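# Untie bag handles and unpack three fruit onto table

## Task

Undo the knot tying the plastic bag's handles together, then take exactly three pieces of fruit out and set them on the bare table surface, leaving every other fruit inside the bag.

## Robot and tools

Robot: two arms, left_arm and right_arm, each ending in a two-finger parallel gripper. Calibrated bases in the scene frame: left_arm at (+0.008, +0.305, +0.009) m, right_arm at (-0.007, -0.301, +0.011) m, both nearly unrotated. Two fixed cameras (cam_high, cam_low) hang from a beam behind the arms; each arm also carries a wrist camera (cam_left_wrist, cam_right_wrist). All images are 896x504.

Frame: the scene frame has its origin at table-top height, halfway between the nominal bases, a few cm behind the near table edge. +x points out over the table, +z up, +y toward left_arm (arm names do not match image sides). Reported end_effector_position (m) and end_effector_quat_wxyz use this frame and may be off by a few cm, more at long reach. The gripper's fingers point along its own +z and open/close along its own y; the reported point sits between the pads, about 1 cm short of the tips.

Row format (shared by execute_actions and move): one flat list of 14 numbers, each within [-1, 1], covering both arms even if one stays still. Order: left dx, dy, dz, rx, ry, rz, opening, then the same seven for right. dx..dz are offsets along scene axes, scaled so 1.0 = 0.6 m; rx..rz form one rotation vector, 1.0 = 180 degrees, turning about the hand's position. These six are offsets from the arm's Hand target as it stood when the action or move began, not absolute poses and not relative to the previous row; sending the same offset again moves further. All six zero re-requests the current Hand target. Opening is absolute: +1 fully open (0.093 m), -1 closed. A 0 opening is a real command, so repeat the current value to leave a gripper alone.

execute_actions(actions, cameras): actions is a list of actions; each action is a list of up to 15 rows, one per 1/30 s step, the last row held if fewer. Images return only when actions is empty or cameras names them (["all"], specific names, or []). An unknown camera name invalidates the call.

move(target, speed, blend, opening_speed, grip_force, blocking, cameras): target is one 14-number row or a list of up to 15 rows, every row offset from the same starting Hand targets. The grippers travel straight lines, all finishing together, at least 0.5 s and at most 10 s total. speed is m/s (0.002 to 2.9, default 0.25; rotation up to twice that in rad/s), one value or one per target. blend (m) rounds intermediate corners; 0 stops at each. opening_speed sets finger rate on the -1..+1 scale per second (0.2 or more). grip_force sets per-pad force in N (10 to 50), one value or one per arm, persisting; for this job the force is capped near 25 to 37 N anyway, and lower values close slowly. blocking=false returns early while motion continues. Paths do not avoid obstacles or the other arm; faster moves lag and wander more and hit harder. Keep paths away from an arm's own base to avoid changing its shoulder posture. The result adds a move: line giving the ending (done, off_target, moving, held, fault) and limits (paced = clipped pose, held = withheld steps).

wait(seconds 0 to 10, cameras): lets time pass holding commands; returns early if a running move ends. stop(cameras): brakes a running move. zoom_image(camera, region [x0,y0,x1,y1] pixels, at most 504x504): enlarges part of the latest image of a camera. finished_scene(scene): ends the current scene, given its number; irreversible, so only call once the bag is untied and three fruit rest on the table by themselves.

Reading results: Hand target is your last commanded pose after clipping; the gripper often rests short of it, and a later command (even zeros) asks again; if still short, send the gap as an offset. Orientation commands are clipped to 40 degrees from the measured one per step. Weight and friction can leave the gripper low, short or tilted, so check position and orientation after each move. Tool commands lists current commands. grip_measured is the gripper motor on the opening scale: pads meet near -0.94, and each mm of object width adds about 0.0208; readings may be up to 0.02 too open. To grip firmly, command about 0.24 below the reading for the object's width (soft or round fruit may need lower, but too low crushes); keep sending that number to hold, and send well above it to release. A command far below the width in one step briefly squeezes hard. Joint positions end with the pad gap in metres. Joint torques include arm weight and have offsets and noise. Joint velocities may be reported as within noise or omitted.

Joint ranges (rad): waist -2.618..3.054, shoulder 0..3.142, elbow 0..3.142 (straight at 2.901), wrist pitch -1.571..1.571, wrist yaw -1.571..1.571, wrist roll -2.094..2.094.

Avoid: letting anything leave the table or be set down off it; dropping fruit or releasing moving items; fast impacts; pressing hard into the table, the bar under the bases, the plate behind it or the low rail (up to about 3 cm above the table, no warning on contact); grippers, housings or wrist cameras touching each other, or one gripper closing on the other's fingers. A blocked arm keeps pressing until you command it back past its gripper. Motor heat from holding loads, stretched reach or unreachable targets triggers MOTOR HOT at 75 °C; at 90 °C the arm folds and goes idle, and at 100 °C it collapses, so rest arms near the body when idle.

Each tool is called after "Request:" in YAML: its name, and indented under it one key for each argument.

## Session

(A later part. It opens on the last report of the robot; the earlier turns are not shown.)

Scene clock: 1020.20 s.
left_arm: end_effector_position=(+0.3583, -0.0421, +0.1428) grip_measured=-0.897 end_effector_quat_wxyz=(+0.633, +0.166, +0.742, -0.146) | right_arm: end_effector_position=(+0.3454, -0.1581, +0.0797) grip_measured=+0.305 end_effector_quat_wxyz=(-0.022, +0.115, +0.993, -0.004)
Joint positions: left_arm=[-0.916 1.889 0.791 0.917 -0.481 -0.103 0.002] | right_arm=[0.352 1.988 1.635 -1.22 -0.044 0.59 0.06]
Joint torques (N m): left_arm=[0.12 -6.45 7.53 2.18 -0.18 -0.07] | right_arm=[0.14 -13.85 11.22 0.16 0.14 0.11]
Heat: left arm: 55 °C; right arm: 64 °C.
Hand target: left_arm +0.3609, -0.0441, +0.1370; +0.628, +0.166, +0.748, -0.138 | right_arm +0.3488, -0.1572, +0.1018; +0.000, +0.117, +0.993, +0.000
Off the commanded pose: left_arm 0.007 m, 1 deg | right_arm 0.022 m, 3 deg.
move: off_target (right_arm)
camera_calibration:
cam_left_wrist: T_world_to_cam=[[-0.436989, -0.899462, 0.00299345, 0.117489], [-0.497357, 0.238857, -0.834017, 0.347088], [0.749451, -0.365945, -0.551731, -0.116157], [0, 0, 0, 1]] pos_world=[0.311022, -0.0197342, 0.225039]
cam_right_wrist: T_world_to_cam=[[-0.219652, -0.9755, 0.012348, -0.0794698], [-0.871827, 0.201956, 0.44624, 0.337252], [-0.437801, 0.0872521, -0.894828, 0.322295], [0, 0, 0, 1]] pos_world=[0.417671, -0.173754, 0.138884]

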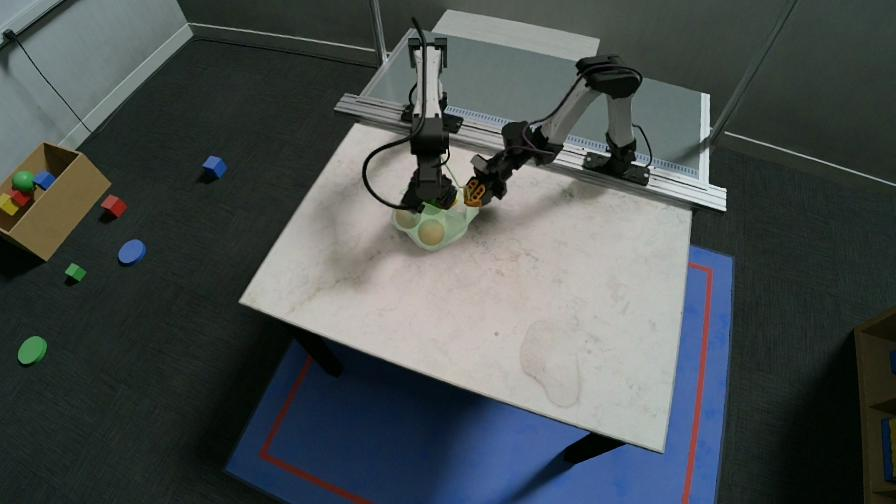

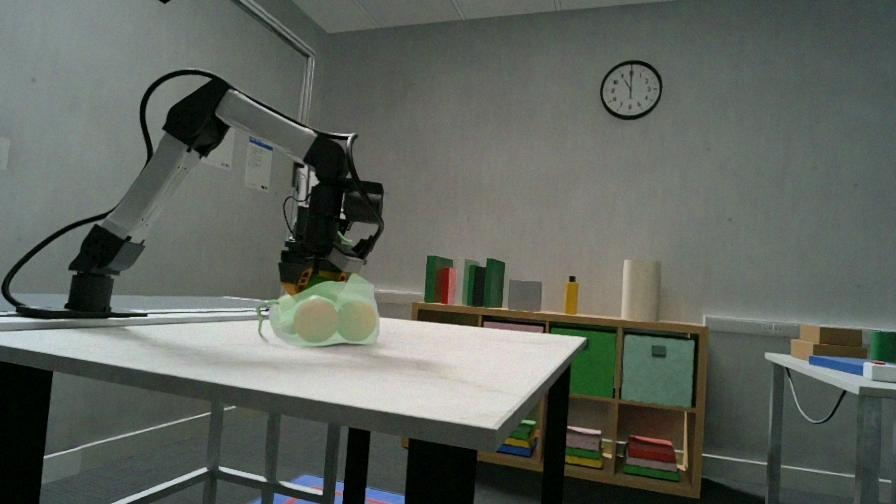

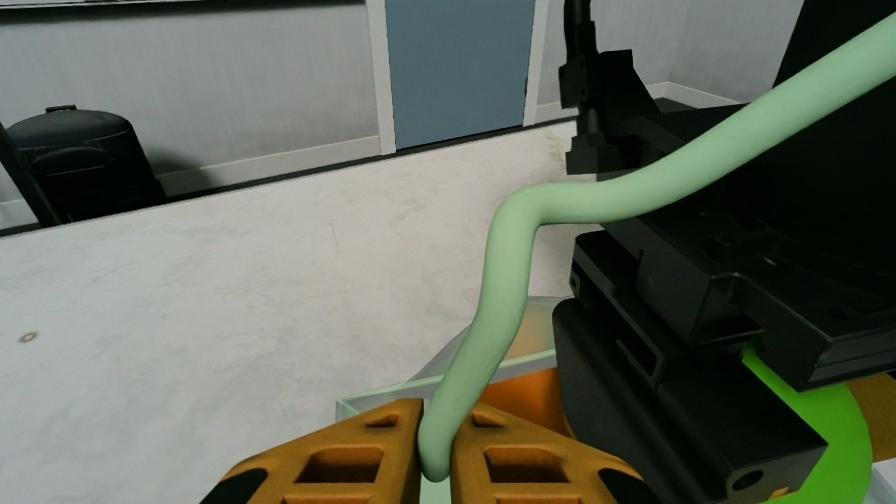

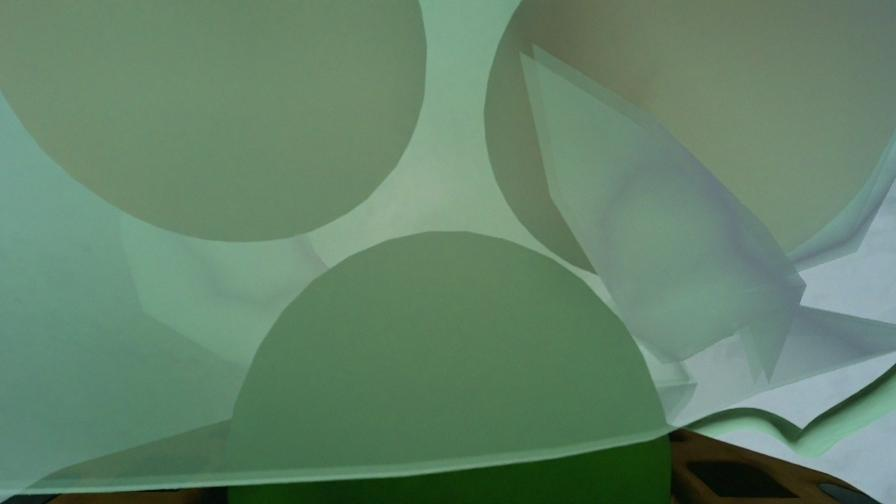

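Request:
move:
  target: [0,0,0,0,0,0,-1,-0.08,0.0,0.05,0,0,0,0.05]
  speed: 0.06
  cameras: ["cam_right_wrist","cam_left_wrist","cam_low","cam_high"]

Request:
zoom_image:
  camera: "cam_low"
  region: [230, 200, 410, 360]

Scene clock: 1030.57 s.
left_arm: end_effector_position=(+0.3583, -0.0421, +0.1428) grip_measured=-0.897 end_effector_quat_wxyz=(+0.633, +0.166, +0.742, -0.146) | right_arm: end_effector_position=(+0.3096, -0.1522, +0.1240) grip_measured=+0.305 end_effector_quat_wxyz=(-0.002, +0.114, +0.993, +0.007)
Joint positions: left_arm=[-0.916 1.889 0.791 0.917 -0.481 -0.103 0.002] | right_arm=[0.401 1.805 1.562 -1.283 -0.043 0.639 0.06]
Joint torques (N m): left_arm=[0.14 -6.3 7.57 2.17 -0.18 -0.06] | right_arm=[0.01 -11.97 6.8 0.34 0.18 0.1]
Heat: left arm: 55 °C; right arm: 65 °C.
Hand target: left_arm +0.3609, -0.0441, +0.1370; +0.628, +0.166, +0.748, -0.138 | right_arm +0.3008, -0.1572, +0.1318; +0.000, +0.117, +0.993, +0.000
Off the commanded pose: left_arm 0.007 m, 1 deg | right_arm 0.013 m, 1 deg.
move: off_target (right_arm)
camera_calibration:
cam_left_wrist: T_world_to_cam=[[-0.436989, -0.899462, 0.00299345, 0.117489], [-0.497357, 0.238857, -0.834017, 0.347088], [0.749451, -0.365945, -0.551731, -0.116157], [0, 0, 0, 1]] pos_world=[0.311022, -0.0197342, 0.225039]
cam_right_wrist: T_world_to_cam=[[-0.217546, -0.97595, -0.0140073, -0.0795775], [-0.890476, 0.192576, 0.41227, 0.293631], [-0.399657, 0.102161, -0.910954, 0.338103], [0, 0, 0, 1]] pos_world=[0.379285, -0.168751, 0.185826]

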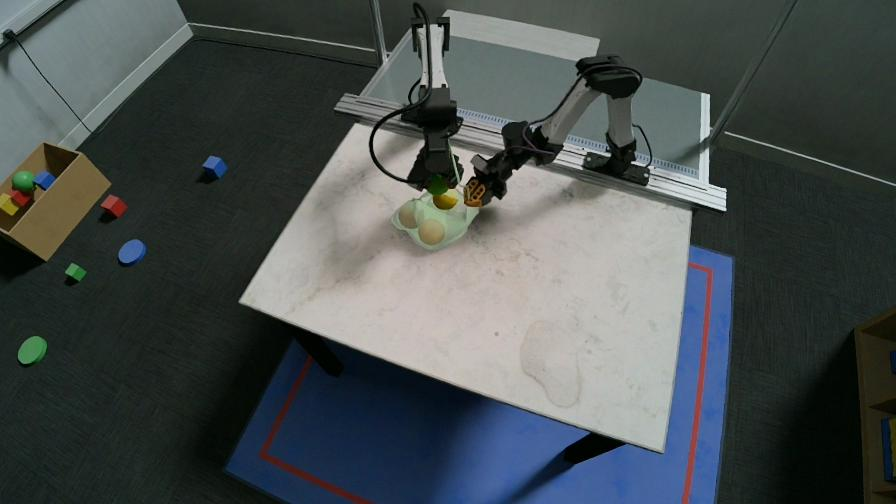

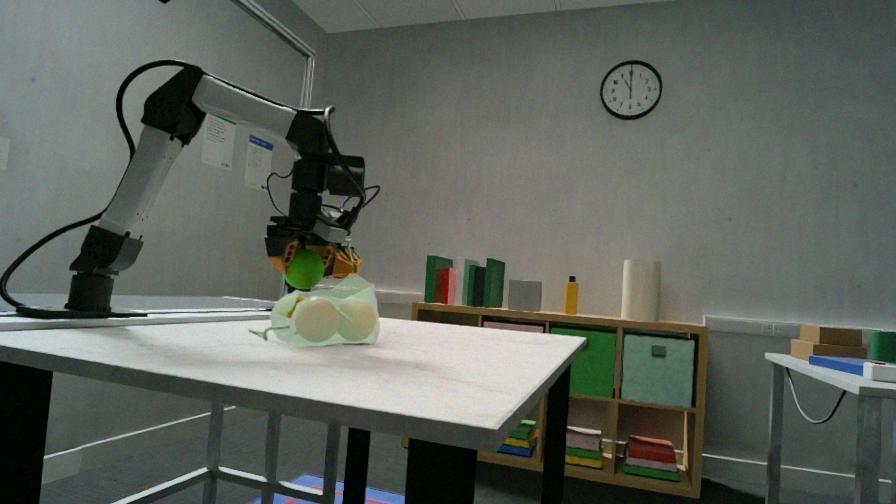

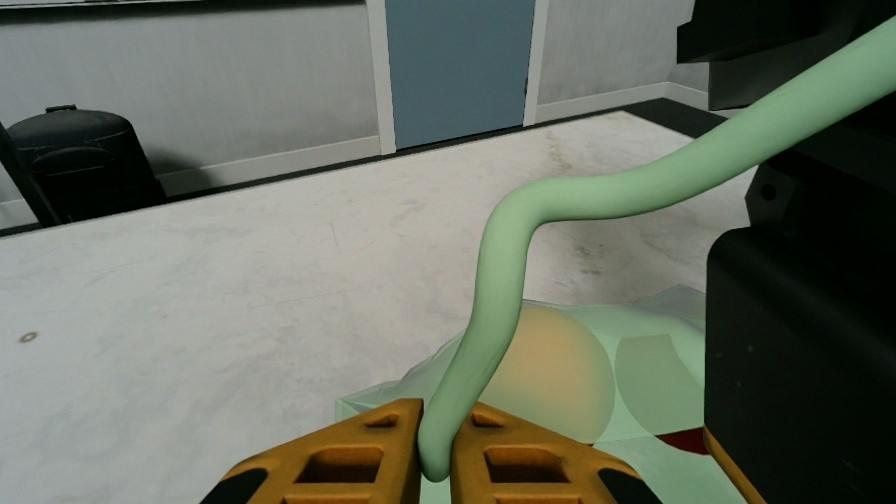

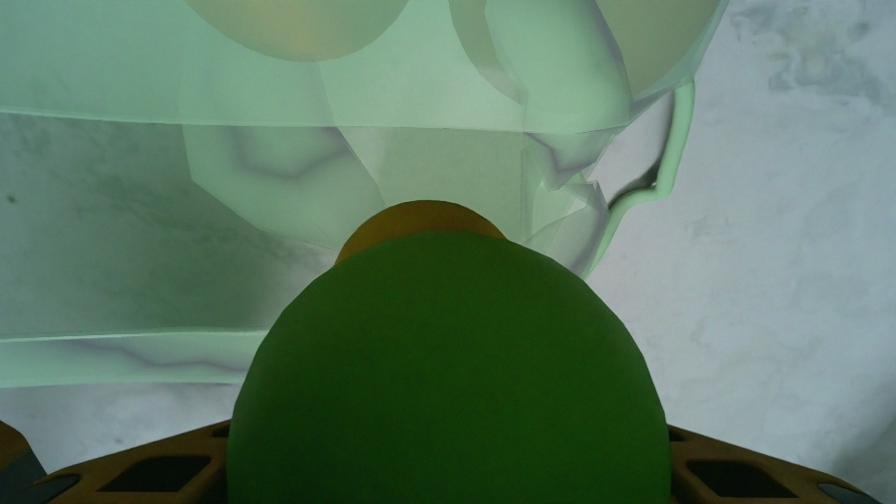

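Scaled by 2.800 from the camera's 896x504 image, which has a finer 1280x720 frame.

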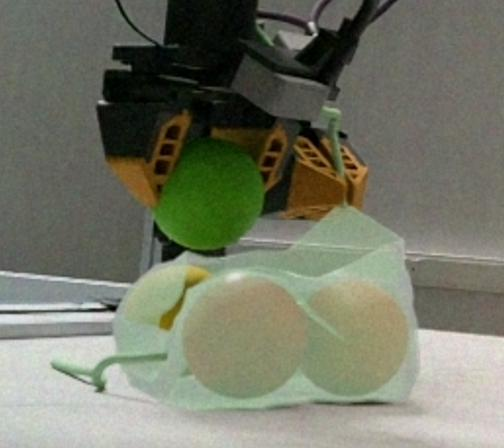

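Request:
move:
  target:
    - [0,0,0,0,0,0,-1,-0.017,-0.155,0.067,0,0,0,0.05]
    - [0,0,0,0,0,0,-1,-0.068,-0.42,-0.017,0,0,0,0.05]
    - [0,0,0,0,0,0,-1,-0.068,-0.42,-0.128,0,0,0,0.05]
  speed: [0.15,0.15,0.08]
  blend: [0.03,0.02,0]
  cameras: ["cam_right_wrist","cam_left_wrist","cam_low","cam_high"]

Request:
zoom_image:
  camera: "cam_low"
  region: [150, 200, 410, 380]

Scene clock: 1065.23 s.
left_arm: end_effector_position=(+0.3583, -0.0421, +0.1428) grip_measured=-0.897 end_effector_quat_wxyz=(+0.633, +0.166, +0.742, -0.146) | right_arm: end_effector_position=(+0.2595, -0.4098, +0.0608) grip_measured=+0.305 end_effector_quat_wxyz=(+0.001, +0.118, +0.993, -0.004)
Joint positions: left_arm=[-0.916 1.889 0.791 0.917 -0.481 -0.103 0.002] | right_arm=[-0.429 1.669 1.098 -0.988 -0.043 -0.184 0.06]
Joint torques (N m): left_arm=[0.13 -6.41 7.56 2.17 -0.18 -0.07] | right_arm=[-0.23 -5.85 6.65 0.73 -0.07 -0.05]
Heat: left arm: 55 °C; right arm: 61 °C.
Hand target: left_arm +0.3609, -0.0441, +0.1370; +0.628, +0.166, +0.748, -0.138 | right_arm +0.2599, -0.4091, +0.0550; +0.000, +0.117, +0.993, +0.000
Off the commanded pose: left_arm 0.007 m, 1 deg | right_arm 0.006 m, 0 deg.
move: done
camera_calibration:
cam_left_wrist: T_world_to_cam=[[-0.436989, -0.899462, 0.00299345, 0.117489], [-0.497357, 0.238857, -0.834017, 0.347088], [0.749451, -0.365945, -0.551731, -0.116157], [0, 0, 0, 1]] pos_world=[0.311022, -0.0197342, 0.225039]
cam_right_wrist: T_world_to_cam=[[-0.226108, -0.974071, 0.00785702, -0.341117], [-0.889989, 0.209856, 0.404821, 0.332129], [-0.395973, 0.0845407, -0.914362, 0.278873], [0, 0, 0, 1]] pos_world=[0.328888, -0.425547, 0.123218]

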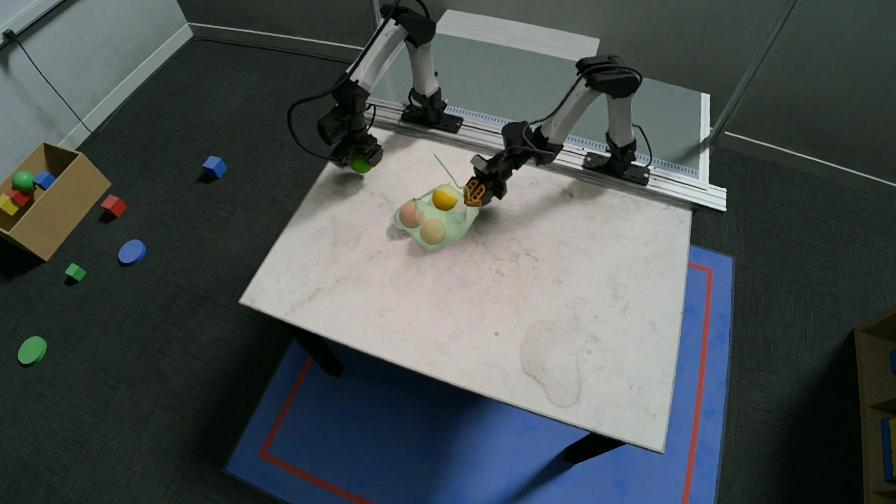

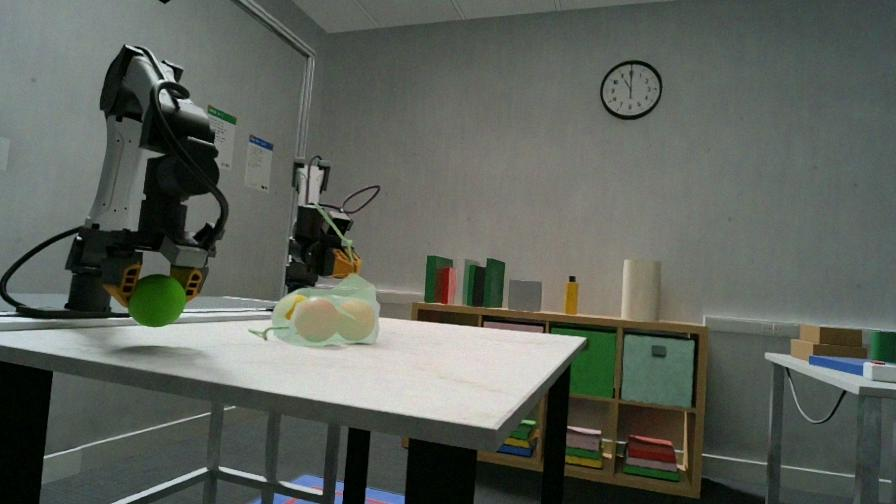

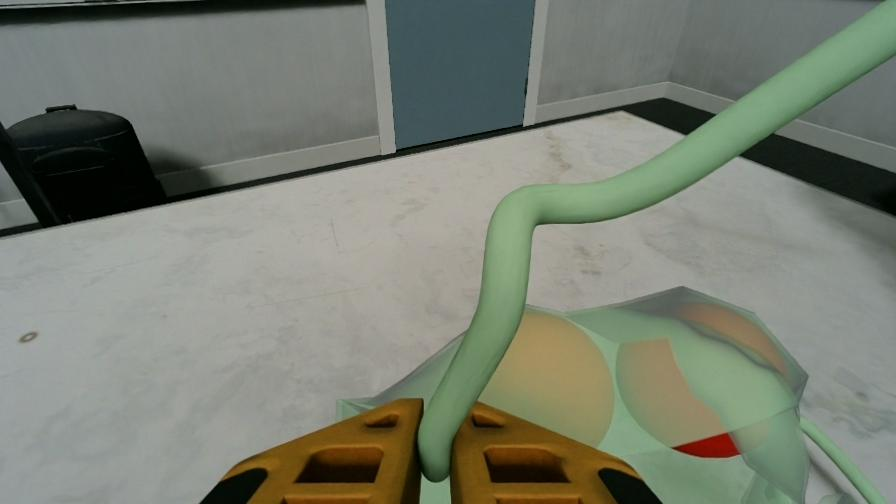

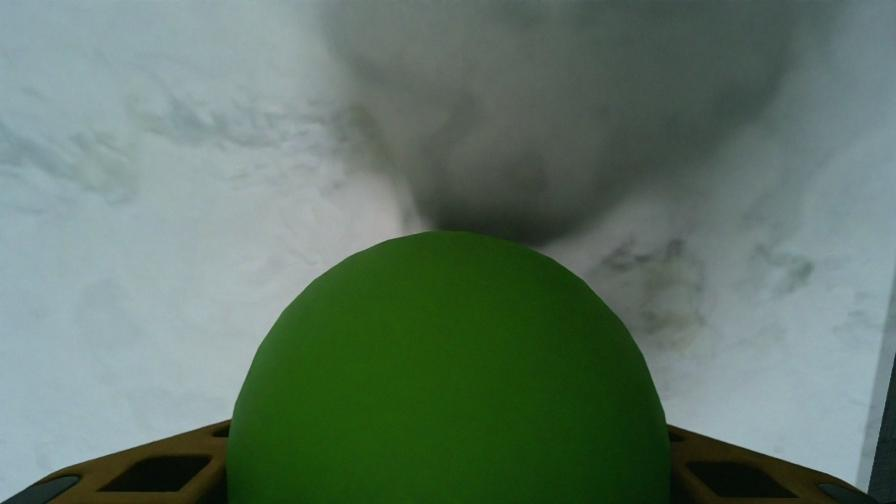

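Scaled by 1.938 from the camera's 896x504 image, which has a finer 1280x720 frame.

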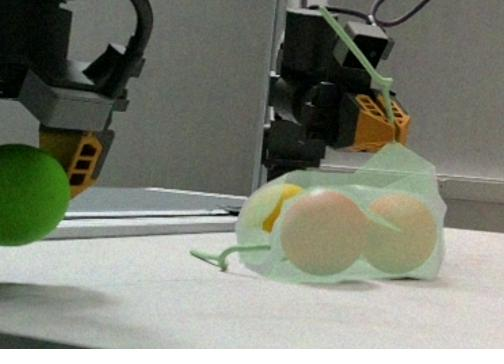

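Request:
move:
  target: [0,0,0,0,0,0,-1,0,0,-0.03,0,0,0,0.05]
  speed: 0.04
  cameras: ["cam_low"]

Request:
zoom_image:
  camera: "cam_low"
  region: [80, 220, 260, 380]

Scene clock: 1072.23 s.
left_arm: end_effector_position=(+0.3583, -0.0421, +0.1428) grip_measured=-0.897 end_effector_quat_wxyz=(+0.633, +0.166, +0.742, -0.146) | right_arm: end_effector_position=(+0.2599, -0.4109, +0.0433) grip_measured=+0.305 end_effector_quat_wxyz=(+0.002, +0.118, +0.993, -0.005)
Joint positions: left_arm=[-0.916 1.889 0.791 0.917 -0.481 -0.103 0.002] | right_arm=[-0.429 1.695 1.053 -0.915 -0.043 -0.184 0.06]
Joint torques (N m): left_arm=[0.1 -6.43 7.54 2.17 -0.18 -0.08] | right_arm=[-0.08 -5.85 6.52 0.77 -0.08 -0.02]
Heat: left arm: 55 °C; right arm: 60 °C.
Hand target: left_arm +0.3609, -0.0441, +0.1370; +0.628, +0.166, +0.748, -0.138 | right_arm +0.2599, -0.4091, +0.0370; +0.000, +0.117, +0.993, +0.000
Off the commanded pose: left_arm 0.007 m, 1 deg | right_arm 0.007 m, 1 deg.
move: done
Images, in order (width x height): cam_low 896x504.

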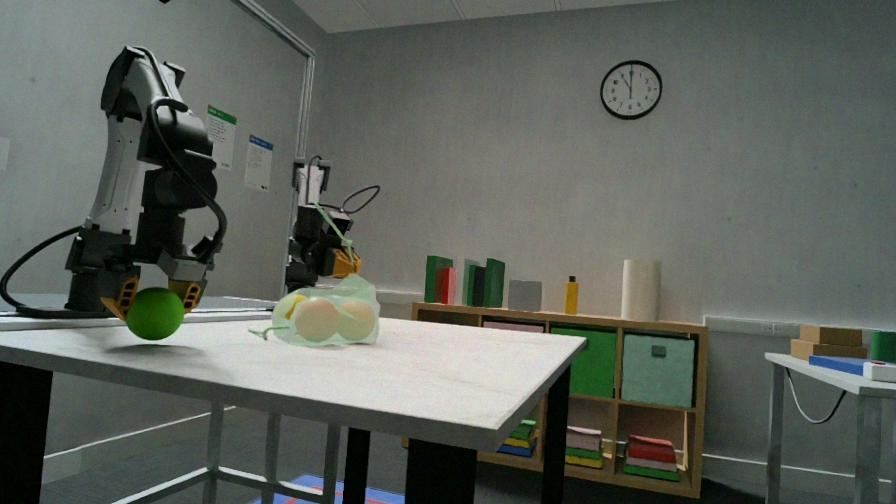

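Scaled by 2.800 from the camera's 896x504 image, which has a finer 1280x720 frame.

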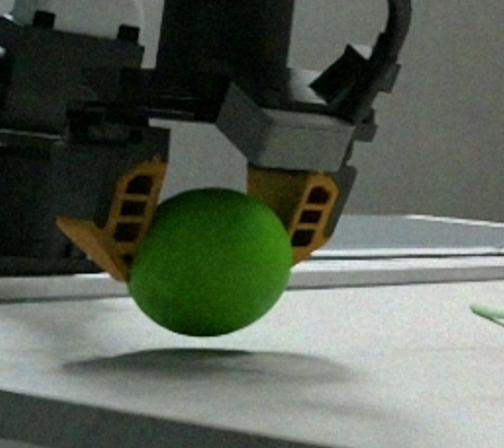

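Request:
move:
  target: [0,0,0,0,0,0,-1,0,0,-0.01,0,0,0,0.05]
  speed: 0.03
  cameras: ["cam_low"]

Request:
zoom_image:
  camera: "cam_low"
  region: [80, 220, 260, 380]

Scene clock: 1083.53 s.
left_arm: end_effector_position=(+0.3583, -0.0421, +0.1428) grip_measured=-0.897 end_effector_quat_wxyz=(+0.633, +0.166, +0.742, -0.146) | right_arm: end_effector_position=(+0.2597, -0.4111, +0.0376) grip_measured=+0.305 end_effector_quat_wxyz=(+0.002, +0.118, +0.993, -0.004)
Joint positions: left_arm=[-0.916 1.889 0.791 0.917 -0.481 -0.103 0.002] | right_arm=[-0.429 1.705 1.039 -0.892 -0.043 -0.184 0.06]
Joint torques (N m): left_arm=[0.09 -6.39 7.53 2.18 -0.17 -0.06] | right_arm=[0.06 -5.9 6.37 0.78 -0.11 0.01]
Heat: left arm: 55 °C; right arm: 59 °C.
Hand target: left_arm +0.3609, -0.0441, +0.1370; +0.628, +0.166, +0.748, -0.138 | right_arm +0.2600, -0.4092, +0.0311; +0.000, +0.117, +0.993, +0.000
Off the commanded pose: left_arm 0.007 m, 1 deg | right_arm 0.007 m, 1 deg.
move: done
Images, in order (width x height): cam_low 896x504.

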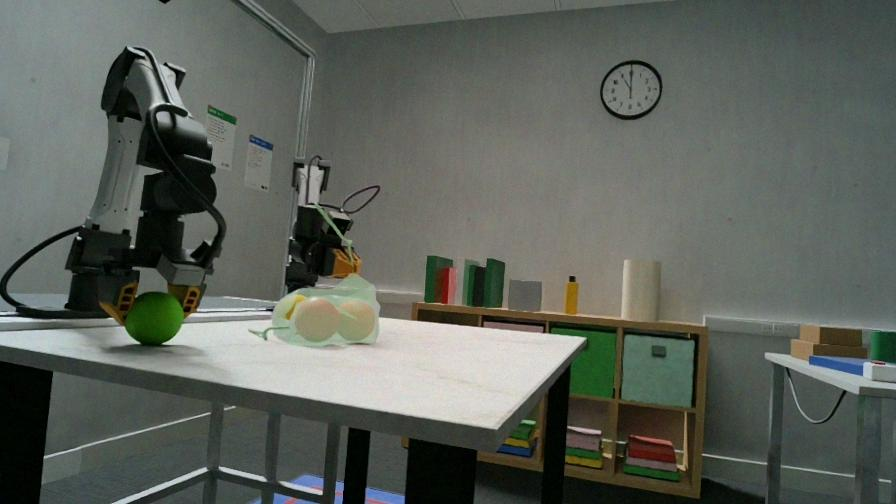

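Scaled by 2.800 from the camera's 896x504 image, which has a finer 1280x720 frame.

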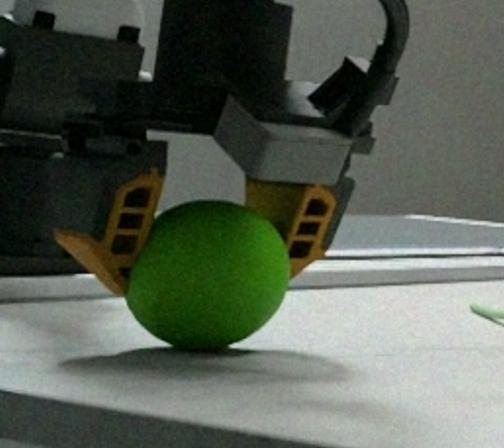

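Request:
move:
  target: [0,0,0,0,0,0,-1,0,0,-0.008,0,0,0,0.05]
  speed: 0.03
  cameras: ["cam_low"]

Request:
zoom_image:
  camera: "cam_low"
  region: [80, 220, 260, 380]

Scene clock: 1098.87 s.
left_arm: end_effector_position=(+0.3583, -0.0421, +0.1428) grip_measured=-0.897 end_effector_quat_wxyz=(+0.633, +0.166, +0.742, -0.146) | right_arm: end_effector_position=(+0.2614, -0.4120, +0.0364) grip_measured=+0.305 end_effector_quat_wxyz=(+0.007, +0.118, +0.993, -0.006)
Joint positions: left_arm=[-0.916 1.889 0.791 0.917 -0.481 -0.103 0.002] | right_arm=[-0.429 1.705 1.033 -0.877 -0.043 -0.184 0.06]
Joint torques (N m): left_arm=[0.12 -6.41 7.54 2.16 -0.18 -0.05] | right_arm=[0.12 -5.19 5.76 0.85 -0.08 0.02]
Heat: left arm: 55 °C; right arm: 58 °C.
Hand target: left_arm +0.3609, -0.0441, +0.1370; +0.628, +0.166, +0.748, -0.138 | right_arm +0.2599, -0.4091, +0.0262; +0.000, +0.117, +0.993, +0.000
Off the commanded pose: left_arm 0.007 m, 1 deg | right_arm 0.011 m, 1 deg.
move: off_target (right_arm)
Images, in order (width x height): cam_low 896x504.

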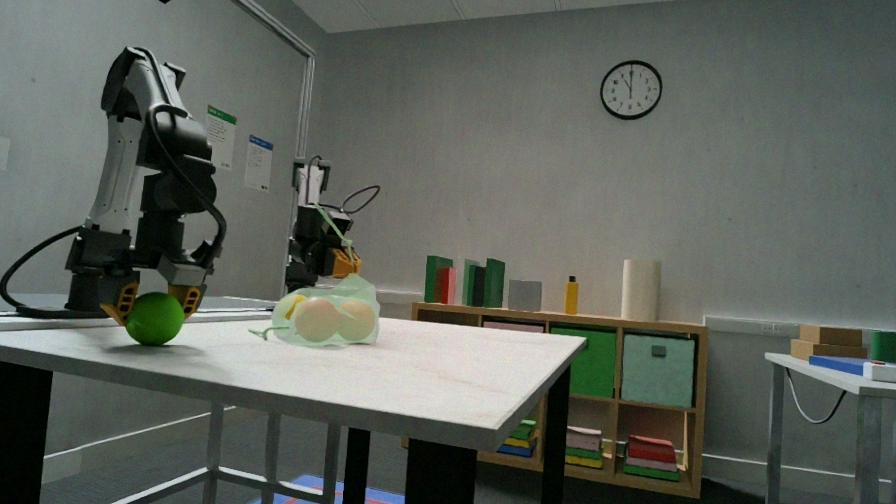

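Scaled by 2.800 from the camera's 896x504 image, which has a finer 1280x720 frame.

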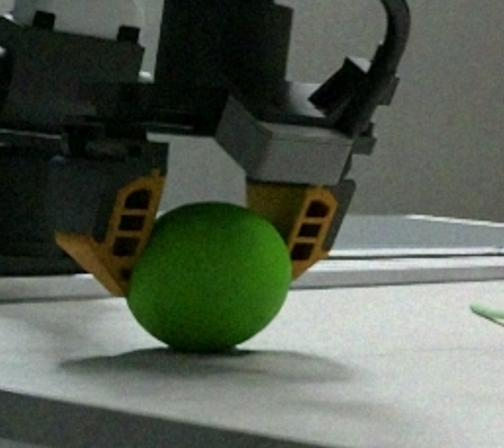

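Request:
move:
  target:
    - [0,0,0,0,0,0,-1,0.0016,-0.003,0.0155,0,0,0,0.05]
    - [0,0,0,0,0,0,-1,0.0016,-0.003,0.0155,0,0,0,0.9]
  speed: 0.03
  opening_speed: 0.5
  cameras: ["cam_low","cam_right_wrist"]

Scene clock: 1108.47 s.
left_arm: end_effector_position=(+0.3583, -0.0421, +0.1428) grip_measured=-0.897 end_effector_quat_wxyz=(+0.633, +0.166, +0.742, -0.146) | right_arm: end_effector_position=(+0.2613, -0.4119, +0.0364) grip_measured=+0.899 end_effector_quat_wxyz=(+0.007, +0.118, +0.993, -0.006)
Joint positions: left_arm=[-0.916 1.889 0.791 0.917 -0.481 -0.103 0.002] | right_arm=[-0.429 1.705 1.033 -0.877 -0.043 -0.184 0.088]
Joint torques (N m): left_arm=[0.16 -6.45 7.53 2.17 -0.18 -0.07] | right_arm=[-0.35 -6.08 8.66 0.41 -0.09 -0.03]
Heat: left arm: 55 °C; right arm: 57 °C.
Hand target: left_arm +0.3609, -0.0441, +0.1370; +0.628, +0.166, +0.748, -0.138 | right_arm +0.2609, -0.4109, +0.0355; +0.000, +0.117, +0.993, +0.000
Off the commanded pose: left_arm 0.007 m, 1 deg | right_arm 0.001 m, 1 deg.
move: done
camera_calibration:
cam_right_wrist: T_world_to_cam=[[-0.225591, -0.974171, 0.0100256, -0.342845], [-0.894292, 0.211154, 0.394532, 0.346139], [-0.386459, 0.0800371, -0.918827, 0.253288], [0, 0, 0, 1]] pos_world=[0.330092, -0.42735, 0.0996028]
Images, in order (width x height): cam_low 896x504, cam_right_wrist 896x504.

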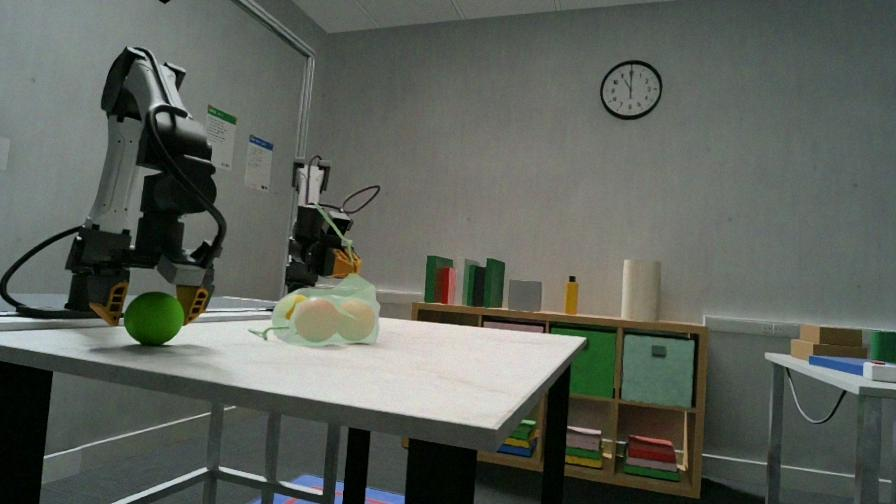

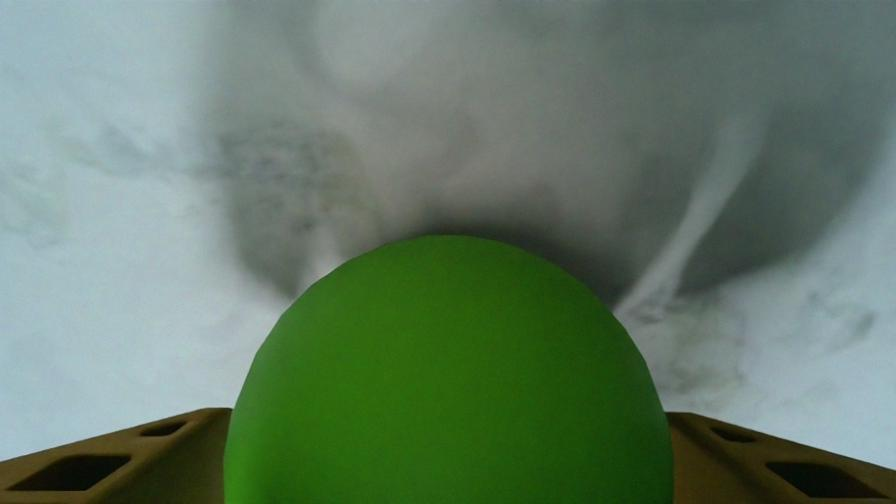

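Request:
move:
  target:
    - [0,0,0,0,0,0,-1,0,0,0.0,0,0,0,1]
    - [0,0,0,0,0,0,-1,0,0,0.22,0,0,0,1]
    - [0,0,0,0,0,0,-1,0.1,0.4,0.26,0,0,0,1]
  speed: [0.05,0.1,0.2]
  cameras: ["cam_high","cam_right_wrist","cam_left_wrist"]

Request:
zoom_image:
  camera: "cam_high"
  region: [330, 130, 540, 280]

Scene clock: 1120.30 s.
left_arm: end_effector_position=(+0.3584, -0.0419, +0.1426) grip_measured=-0.897 end_effector_quat_wxyz=(+0.633, +0.165, +0.742, -0.146) | right_arm: end_effector_position=(+0.3190, -0.1685, +0.1889) grip_measured=+1.000 end_effector_quat_wxyz=(+0.001, +0.111, +0.994, +0.008)
Joint positions: left_arm=[-0.916 1.889 0.791 0.916 -0.482 -0.103 0.002] | right_arm=[0.34 1.835 1.857 -1.545 -0.046 0.572 0.093]
Joint torques (N m): left_arm=[0.08 -6.41 7.53 2.17 -0.17 -0.06] | right_arm=[-0.29 -7.16 11.15 0.33 0.2 0.07]
Heat: left arm: 55 °C; right arm: 58 °C.
Hand target: left_arm +0.3609, -0.0441, +0.1371; +0.628, +0.166, +0.748, -0.138 | right_arm +0.3210, -0.1710, +0.1916; +0.000, +0.117, +0.993, +0.000
Off the commanded pose: left_arm 0.007 m, 1 deg | right_arm 0.004 m, 1 deg.
move: done
camera_calibration:
cam_left_wrist: T_world_to_cam=[[-0.435911, -0.899986, 0.00244065, 0.117398], [-0.497879, 0.238888, -0.833696, 0.34704], [0.749732, -0.364632, -0.552218, -0.116257], [0, 0, 0, 1]] pos_world=[0.311121, -0.0196379, 0.22484]
cam_right_wrist: T_world_to_cam=[[-0.212014, -0.977118, -0.0170308, -0.0938893], [-0.893991, 0.186878, 0.407255, 0.279562], [-0.394754, 0.101569, -0.913156, 0.401432], [0, 0, 0, 1]] pos_world=[0.388487, -0.184758, 0.251118]
Images, in order (width x height): cam_high 896x504, cam_left_wrist 896x504, cam_right_wrist 896x504.

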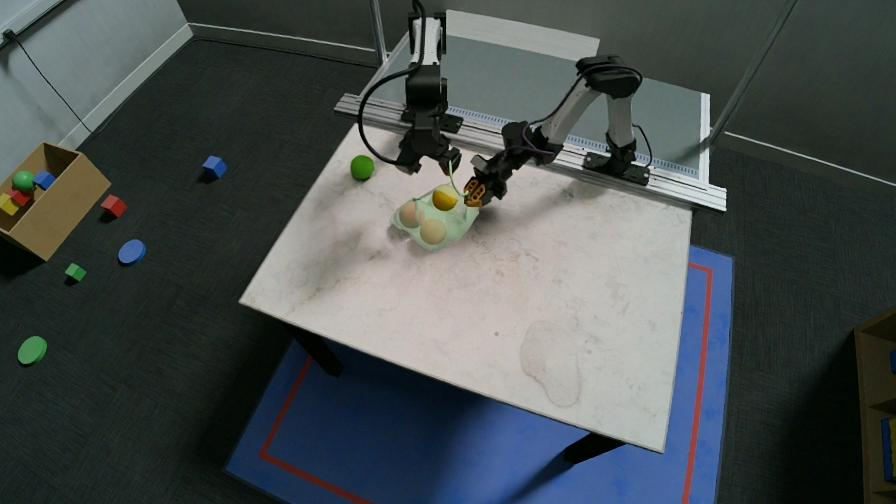

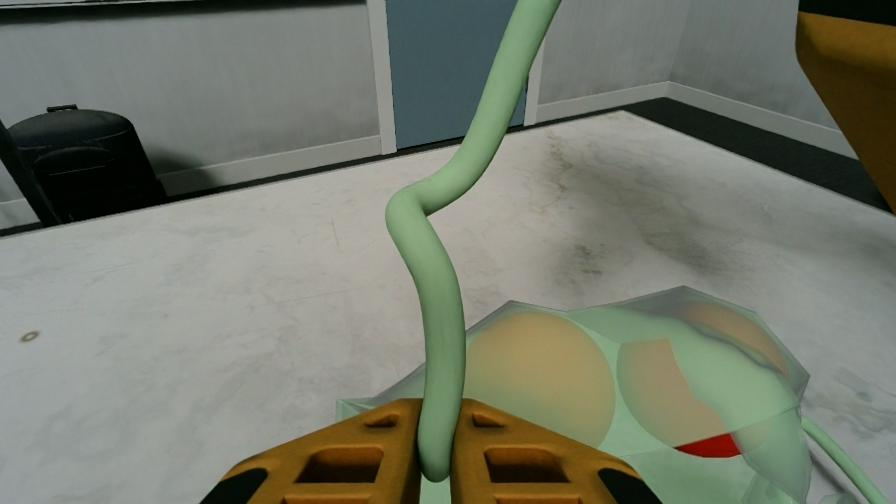

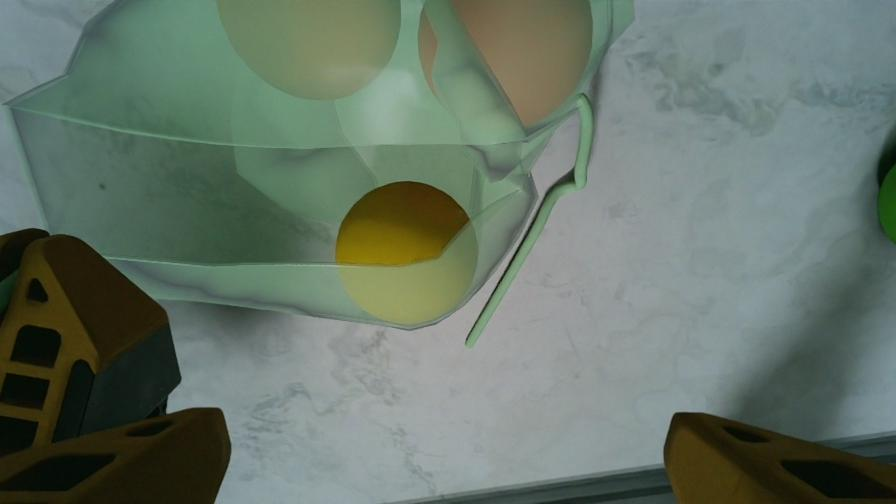

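Scaled by 2.400 from the camera's 896x504 image, which has a finer 1280x720 frame.

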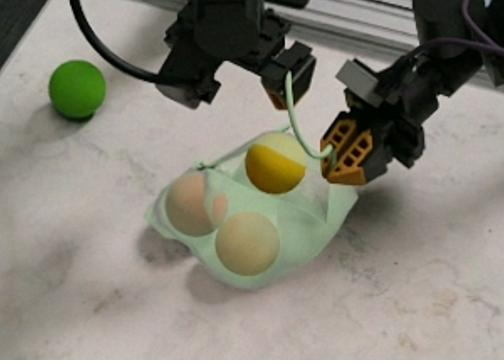

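Request:
move:
  target: [0.0,0.067,-0.02,0,0,0,-1,0,0,0.0,0,0,0,1]
  speed: 0.06
  cameras: ["cam_right_wrist","cam_left_wrist"]

Scene clock: 1151.00 s.
left_arm: end_effector_position=(+0.3623, -0.0061, +0.1184) grip_measured=-0.897 end_effector_quat_wxyz=(+0.624, +0.163, +0.752, -0.136) | right_arm: end_effector_position=(+0.3188, -0.1685, +0.1889) grip_measured=+1.000 end_effector_quat_wxyz=(+0.001, +0.112, +0.994, +0.008)
Joint positions: left_arm=[-0.848 1.889 0.676 1.005 -0.43 -0.101 0.002] | right_arm=[0.34 1.835 1.857 -1.545 -0.046 0.573 0.093]
Joint torques (N m): left_arm=[0.69 -9.1 4.56 2.39 0.03 0.09] | right_arm=[-0.4 -7.1 11.06 0.33 0.19 0.1]
Heat: left arm: 56 °C; right arm: 60 °C.
Hand target: left_arm +0.3610, -0.0039, +0.1251; +0.628, +0.166, +0.748, -0.138 | right_arm +0.3210, -0.1710, +0.1916; +0.000, +0.117, +0.993, +0.000
Off the commanded pose: left_arm 0.007 m, 1 deg | right_arm 0.004 m, 1 deg.
move: done
camera_calibration:
cam_left_wrist: T_world_to_cam=[[-0.42002, -0.907509, -0.00332605, 0.146188], [-0.52162, 0.244416, -0.817418, 0.327], [0.742627, -0.341597, -0.576035, -0.114007], [0, 0, 0, 1]] pos_world=[0.316636, 0.013798, 0.202111]
cam_right_wrist: T_world_to_cam=[[-0.212769, -0.976962, -0.0165513, -0.0938269], [-0.893539, 0.18769, 0.407872, 0.279221], [-0.395369, 0.101572, -0.912889, 0.401537], [0, 0, 0, 1]] pos_world=[0.388287, -0.184857, 0.251119]
Images, in order (width x height): cam_left_wrist 896x504, cam_right_wrist 896x504.

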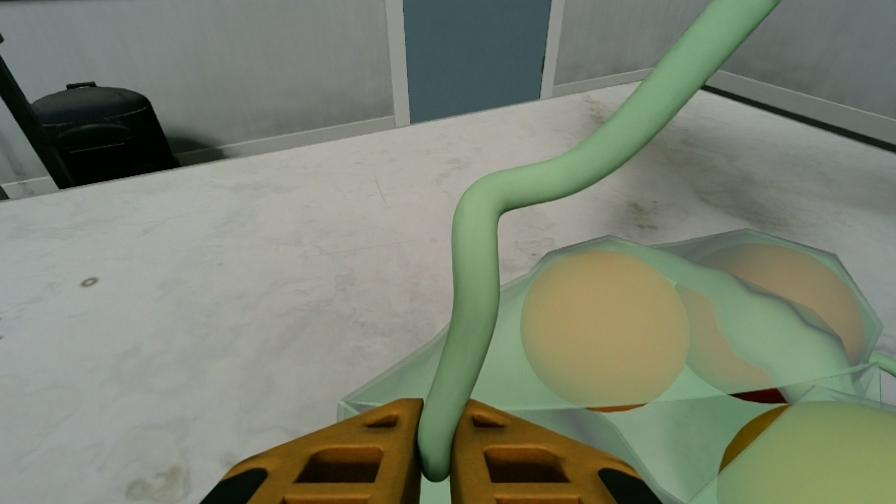

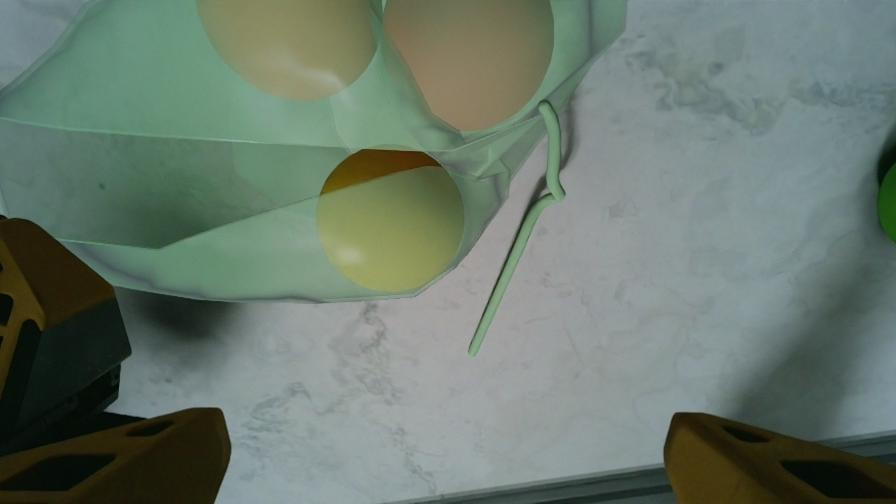

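Request:
move:
  target: [0.0,-0.067,-0.01,0,0,0,-1,0,0,0.0,0,0,0,1]
  speed: 0.1
  cameras: ["cam_right_wrist","cam_left_wrist"]

Scene clock: 1170.37 s.
left_arm: end_effector_position=(+0.3581, -0.0423, +0.1254) grip_measured=-0.897 end_effector_quat_wxyz=(+0.634, +0.167, +0.741, -0.146) | right_arm: end_effector_position=(+0.3188, -0.1685, +0.1889) grip_measured=+1.000 end_effector_quat_wxyz=(+0.001, +0.112, +0.994, +0.008)
Joint positions: left_arm=[-0.917 1.95 0.775 0.996 -0.481 -0.101 0.002] | right_arm=[0.34 1.835 1.857 -1.545 -0.046 0.573 0.093]
Joint torques (N m): left_arm=[0.17 -6.52 7.3 2.15 -0.18 -0.09] | right_arm=[-0.43 -7.2 11.03 0.34 0.19 0.1]
Heat: left arm: 58 °C; right arm: 61 °C.
Hand target: left_arm +0.3609, -0.0441, +0.1189; +0.628, +0.166, +0.748, -0.138 | right_arm +0.3210, -0.1710, +0.1916; +0.000, +0.117, +0.993, +0.000
Off the commanded pose: left_arm 0.007 m, 1 deg | right_arm 0.004 m, 1 deg.
move: done
camera_calibration:
cam_left_wrist: T_world_to_cam=[[-0.43837, -0.898794, 0.00107414, 0.118028], [-0.495265, 0.240559, -0.834772, 0.331879], [0.750029, -0.366471, -0.550595, -0.126011], [0, 0, 0, 1]] pos_world=[0.310621, -0.0199328, 0.207536]
cam_right_wrist: T_world_to_cam=[[-0.212769, -0.976962, -0.0165513, -0.0938269], [-0.893539, 0.18769, 0.407872, 0.279221], [-0.395369, 0.101572, -0.912889, 0.401537], [0, 0, 0, 1]] pos_world=[0.388287, -0.184857, 0.251119]
Images, in order (width x height): cam_left_wrist 896x504, cam_right_wrist 896x504.

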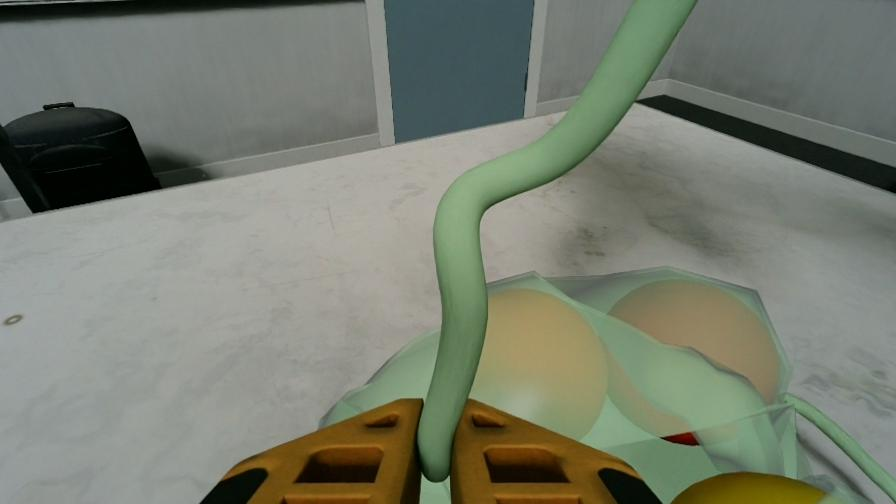

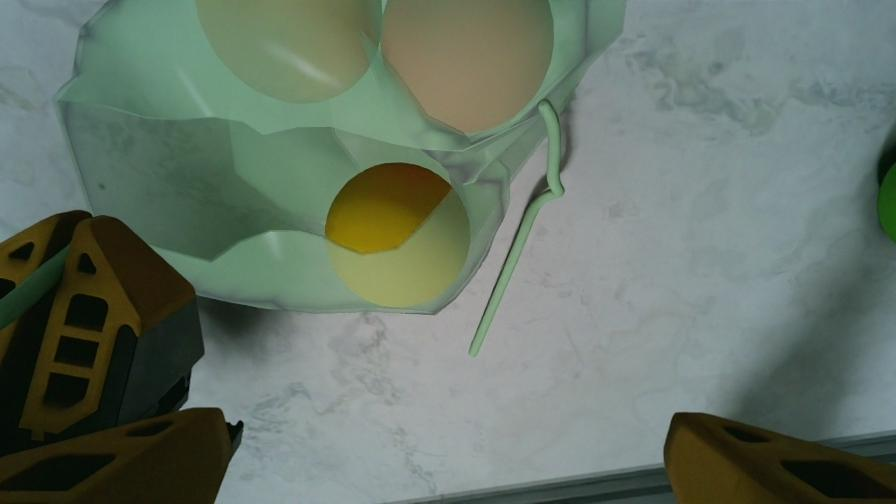

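Request:
move:
  target: [-0.1,0.01,-0.01,0,0,0,-1,0,0,0.0,0,0,0,1]
  speed: 0.1
  cameras: ["cam_right_wrist","cam_left_wrist"]

Scene clock: 1208.70 s.
left_arm: end_effector_position=(+0.3022, -0.0421, +0.1065) grip_measured=-0.897 end_effector_quat_wxyz=(+0.624, +0.175, +0.749, -0.135) | right_arm: end_effector_position=(+0.3188, -0.1685, +0.1889) grip_measured=+1.000 end_effector_quat_wxyz=(+0.001, +0.112, +0.994, +0.008)
Joint positions: left_arm=[-1.064 1.913 0.648 1.031 -0.625 -0.134 0.002] | right_arm=[0.34 1.835 1.857 -1.545 -0.046 0.573 0.093]
Joint torques (N m): left_arm=[0.17 -9.03 4.27 2.34 -0.22 -0.12] | right_arm=[-0.35 -7.08 11.29 0.34 0.19 0.13]
Heat: left arm: 60 °C; right arm: 62 °C.
Hand target: left_arm +0.3009, -0.0381, +0.1131; +0.628, +0.166, +0.748, -0.138 | right_arm +0.3210, -0.1710, +0.1916; +0.000, +0.117, +0.993, +0.000
Off the commanded pose: left_arm 0.008 m, 1 deg | right_arm 0.004 m, 1 deg.
move: done
camera_calibration:
cam_left_wrist: T_world_to_cam=[[-0.437681, -0.898895, -0.0205891, 0.0957681], [-0.510982, 0.267513, -0.816905, 0.292369], [0.739819, -0.347023, -0.576405, -0.087775], [0, 0, 0, 1]] pos_world=[0.256249, -0.0225871, 0.190216]
cam_right_wrist: T_world_to_cam=[[-0.212769, -0.976962, -0.0165513, -0.0938269], [-0.893539, 0.18769, 0.407872, 0.279221], [-0.395369, 0.101572, -0.912889, 0.401537], [0, 0, 0, 1]] pos_world=[0.388287, -0.184857, 0.251119]
Images, in order (width x height): cam_left_wrist 896x504, cam_right_wrist 896x504.

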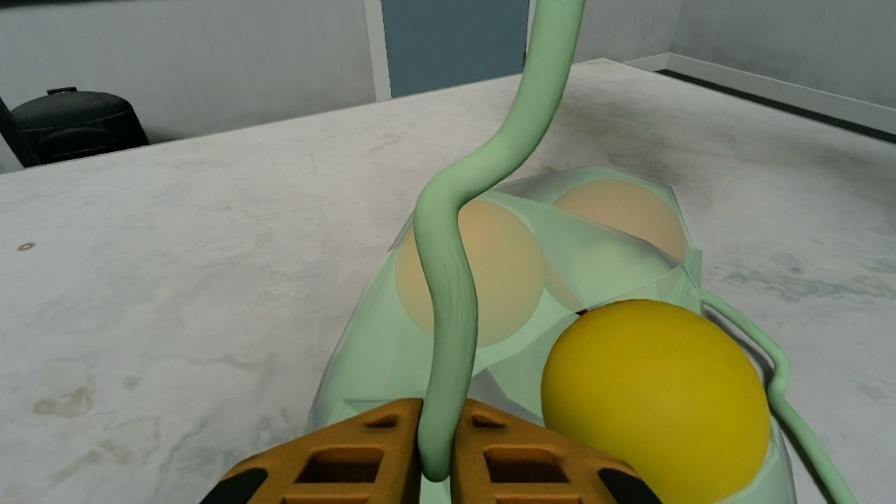

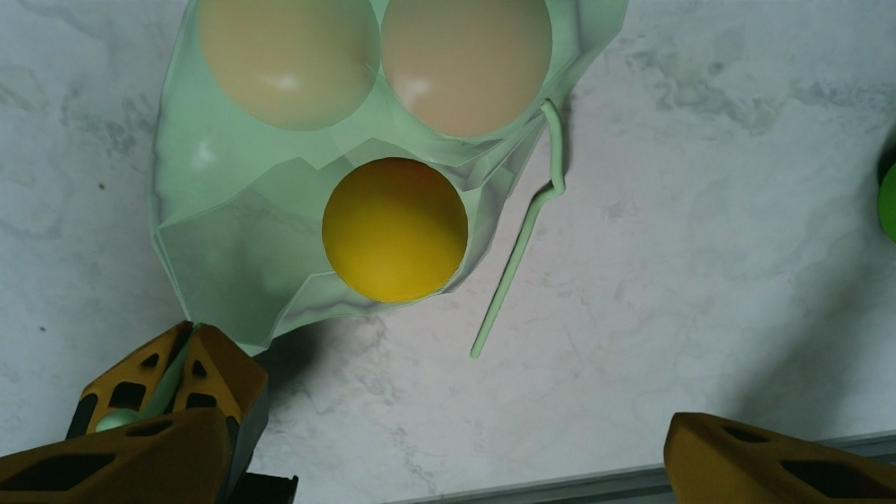

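Request:
zoom_image:
  camera: "cam_right_wrist"
  region: [260, 110, 580, 370]

Scaled by 1.575 from the camera's 896x504 image, which has a finer 1280x720 frame.

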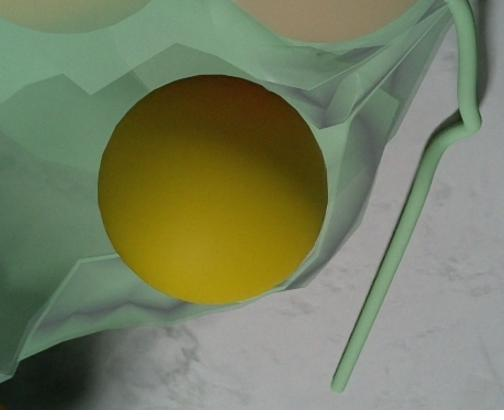

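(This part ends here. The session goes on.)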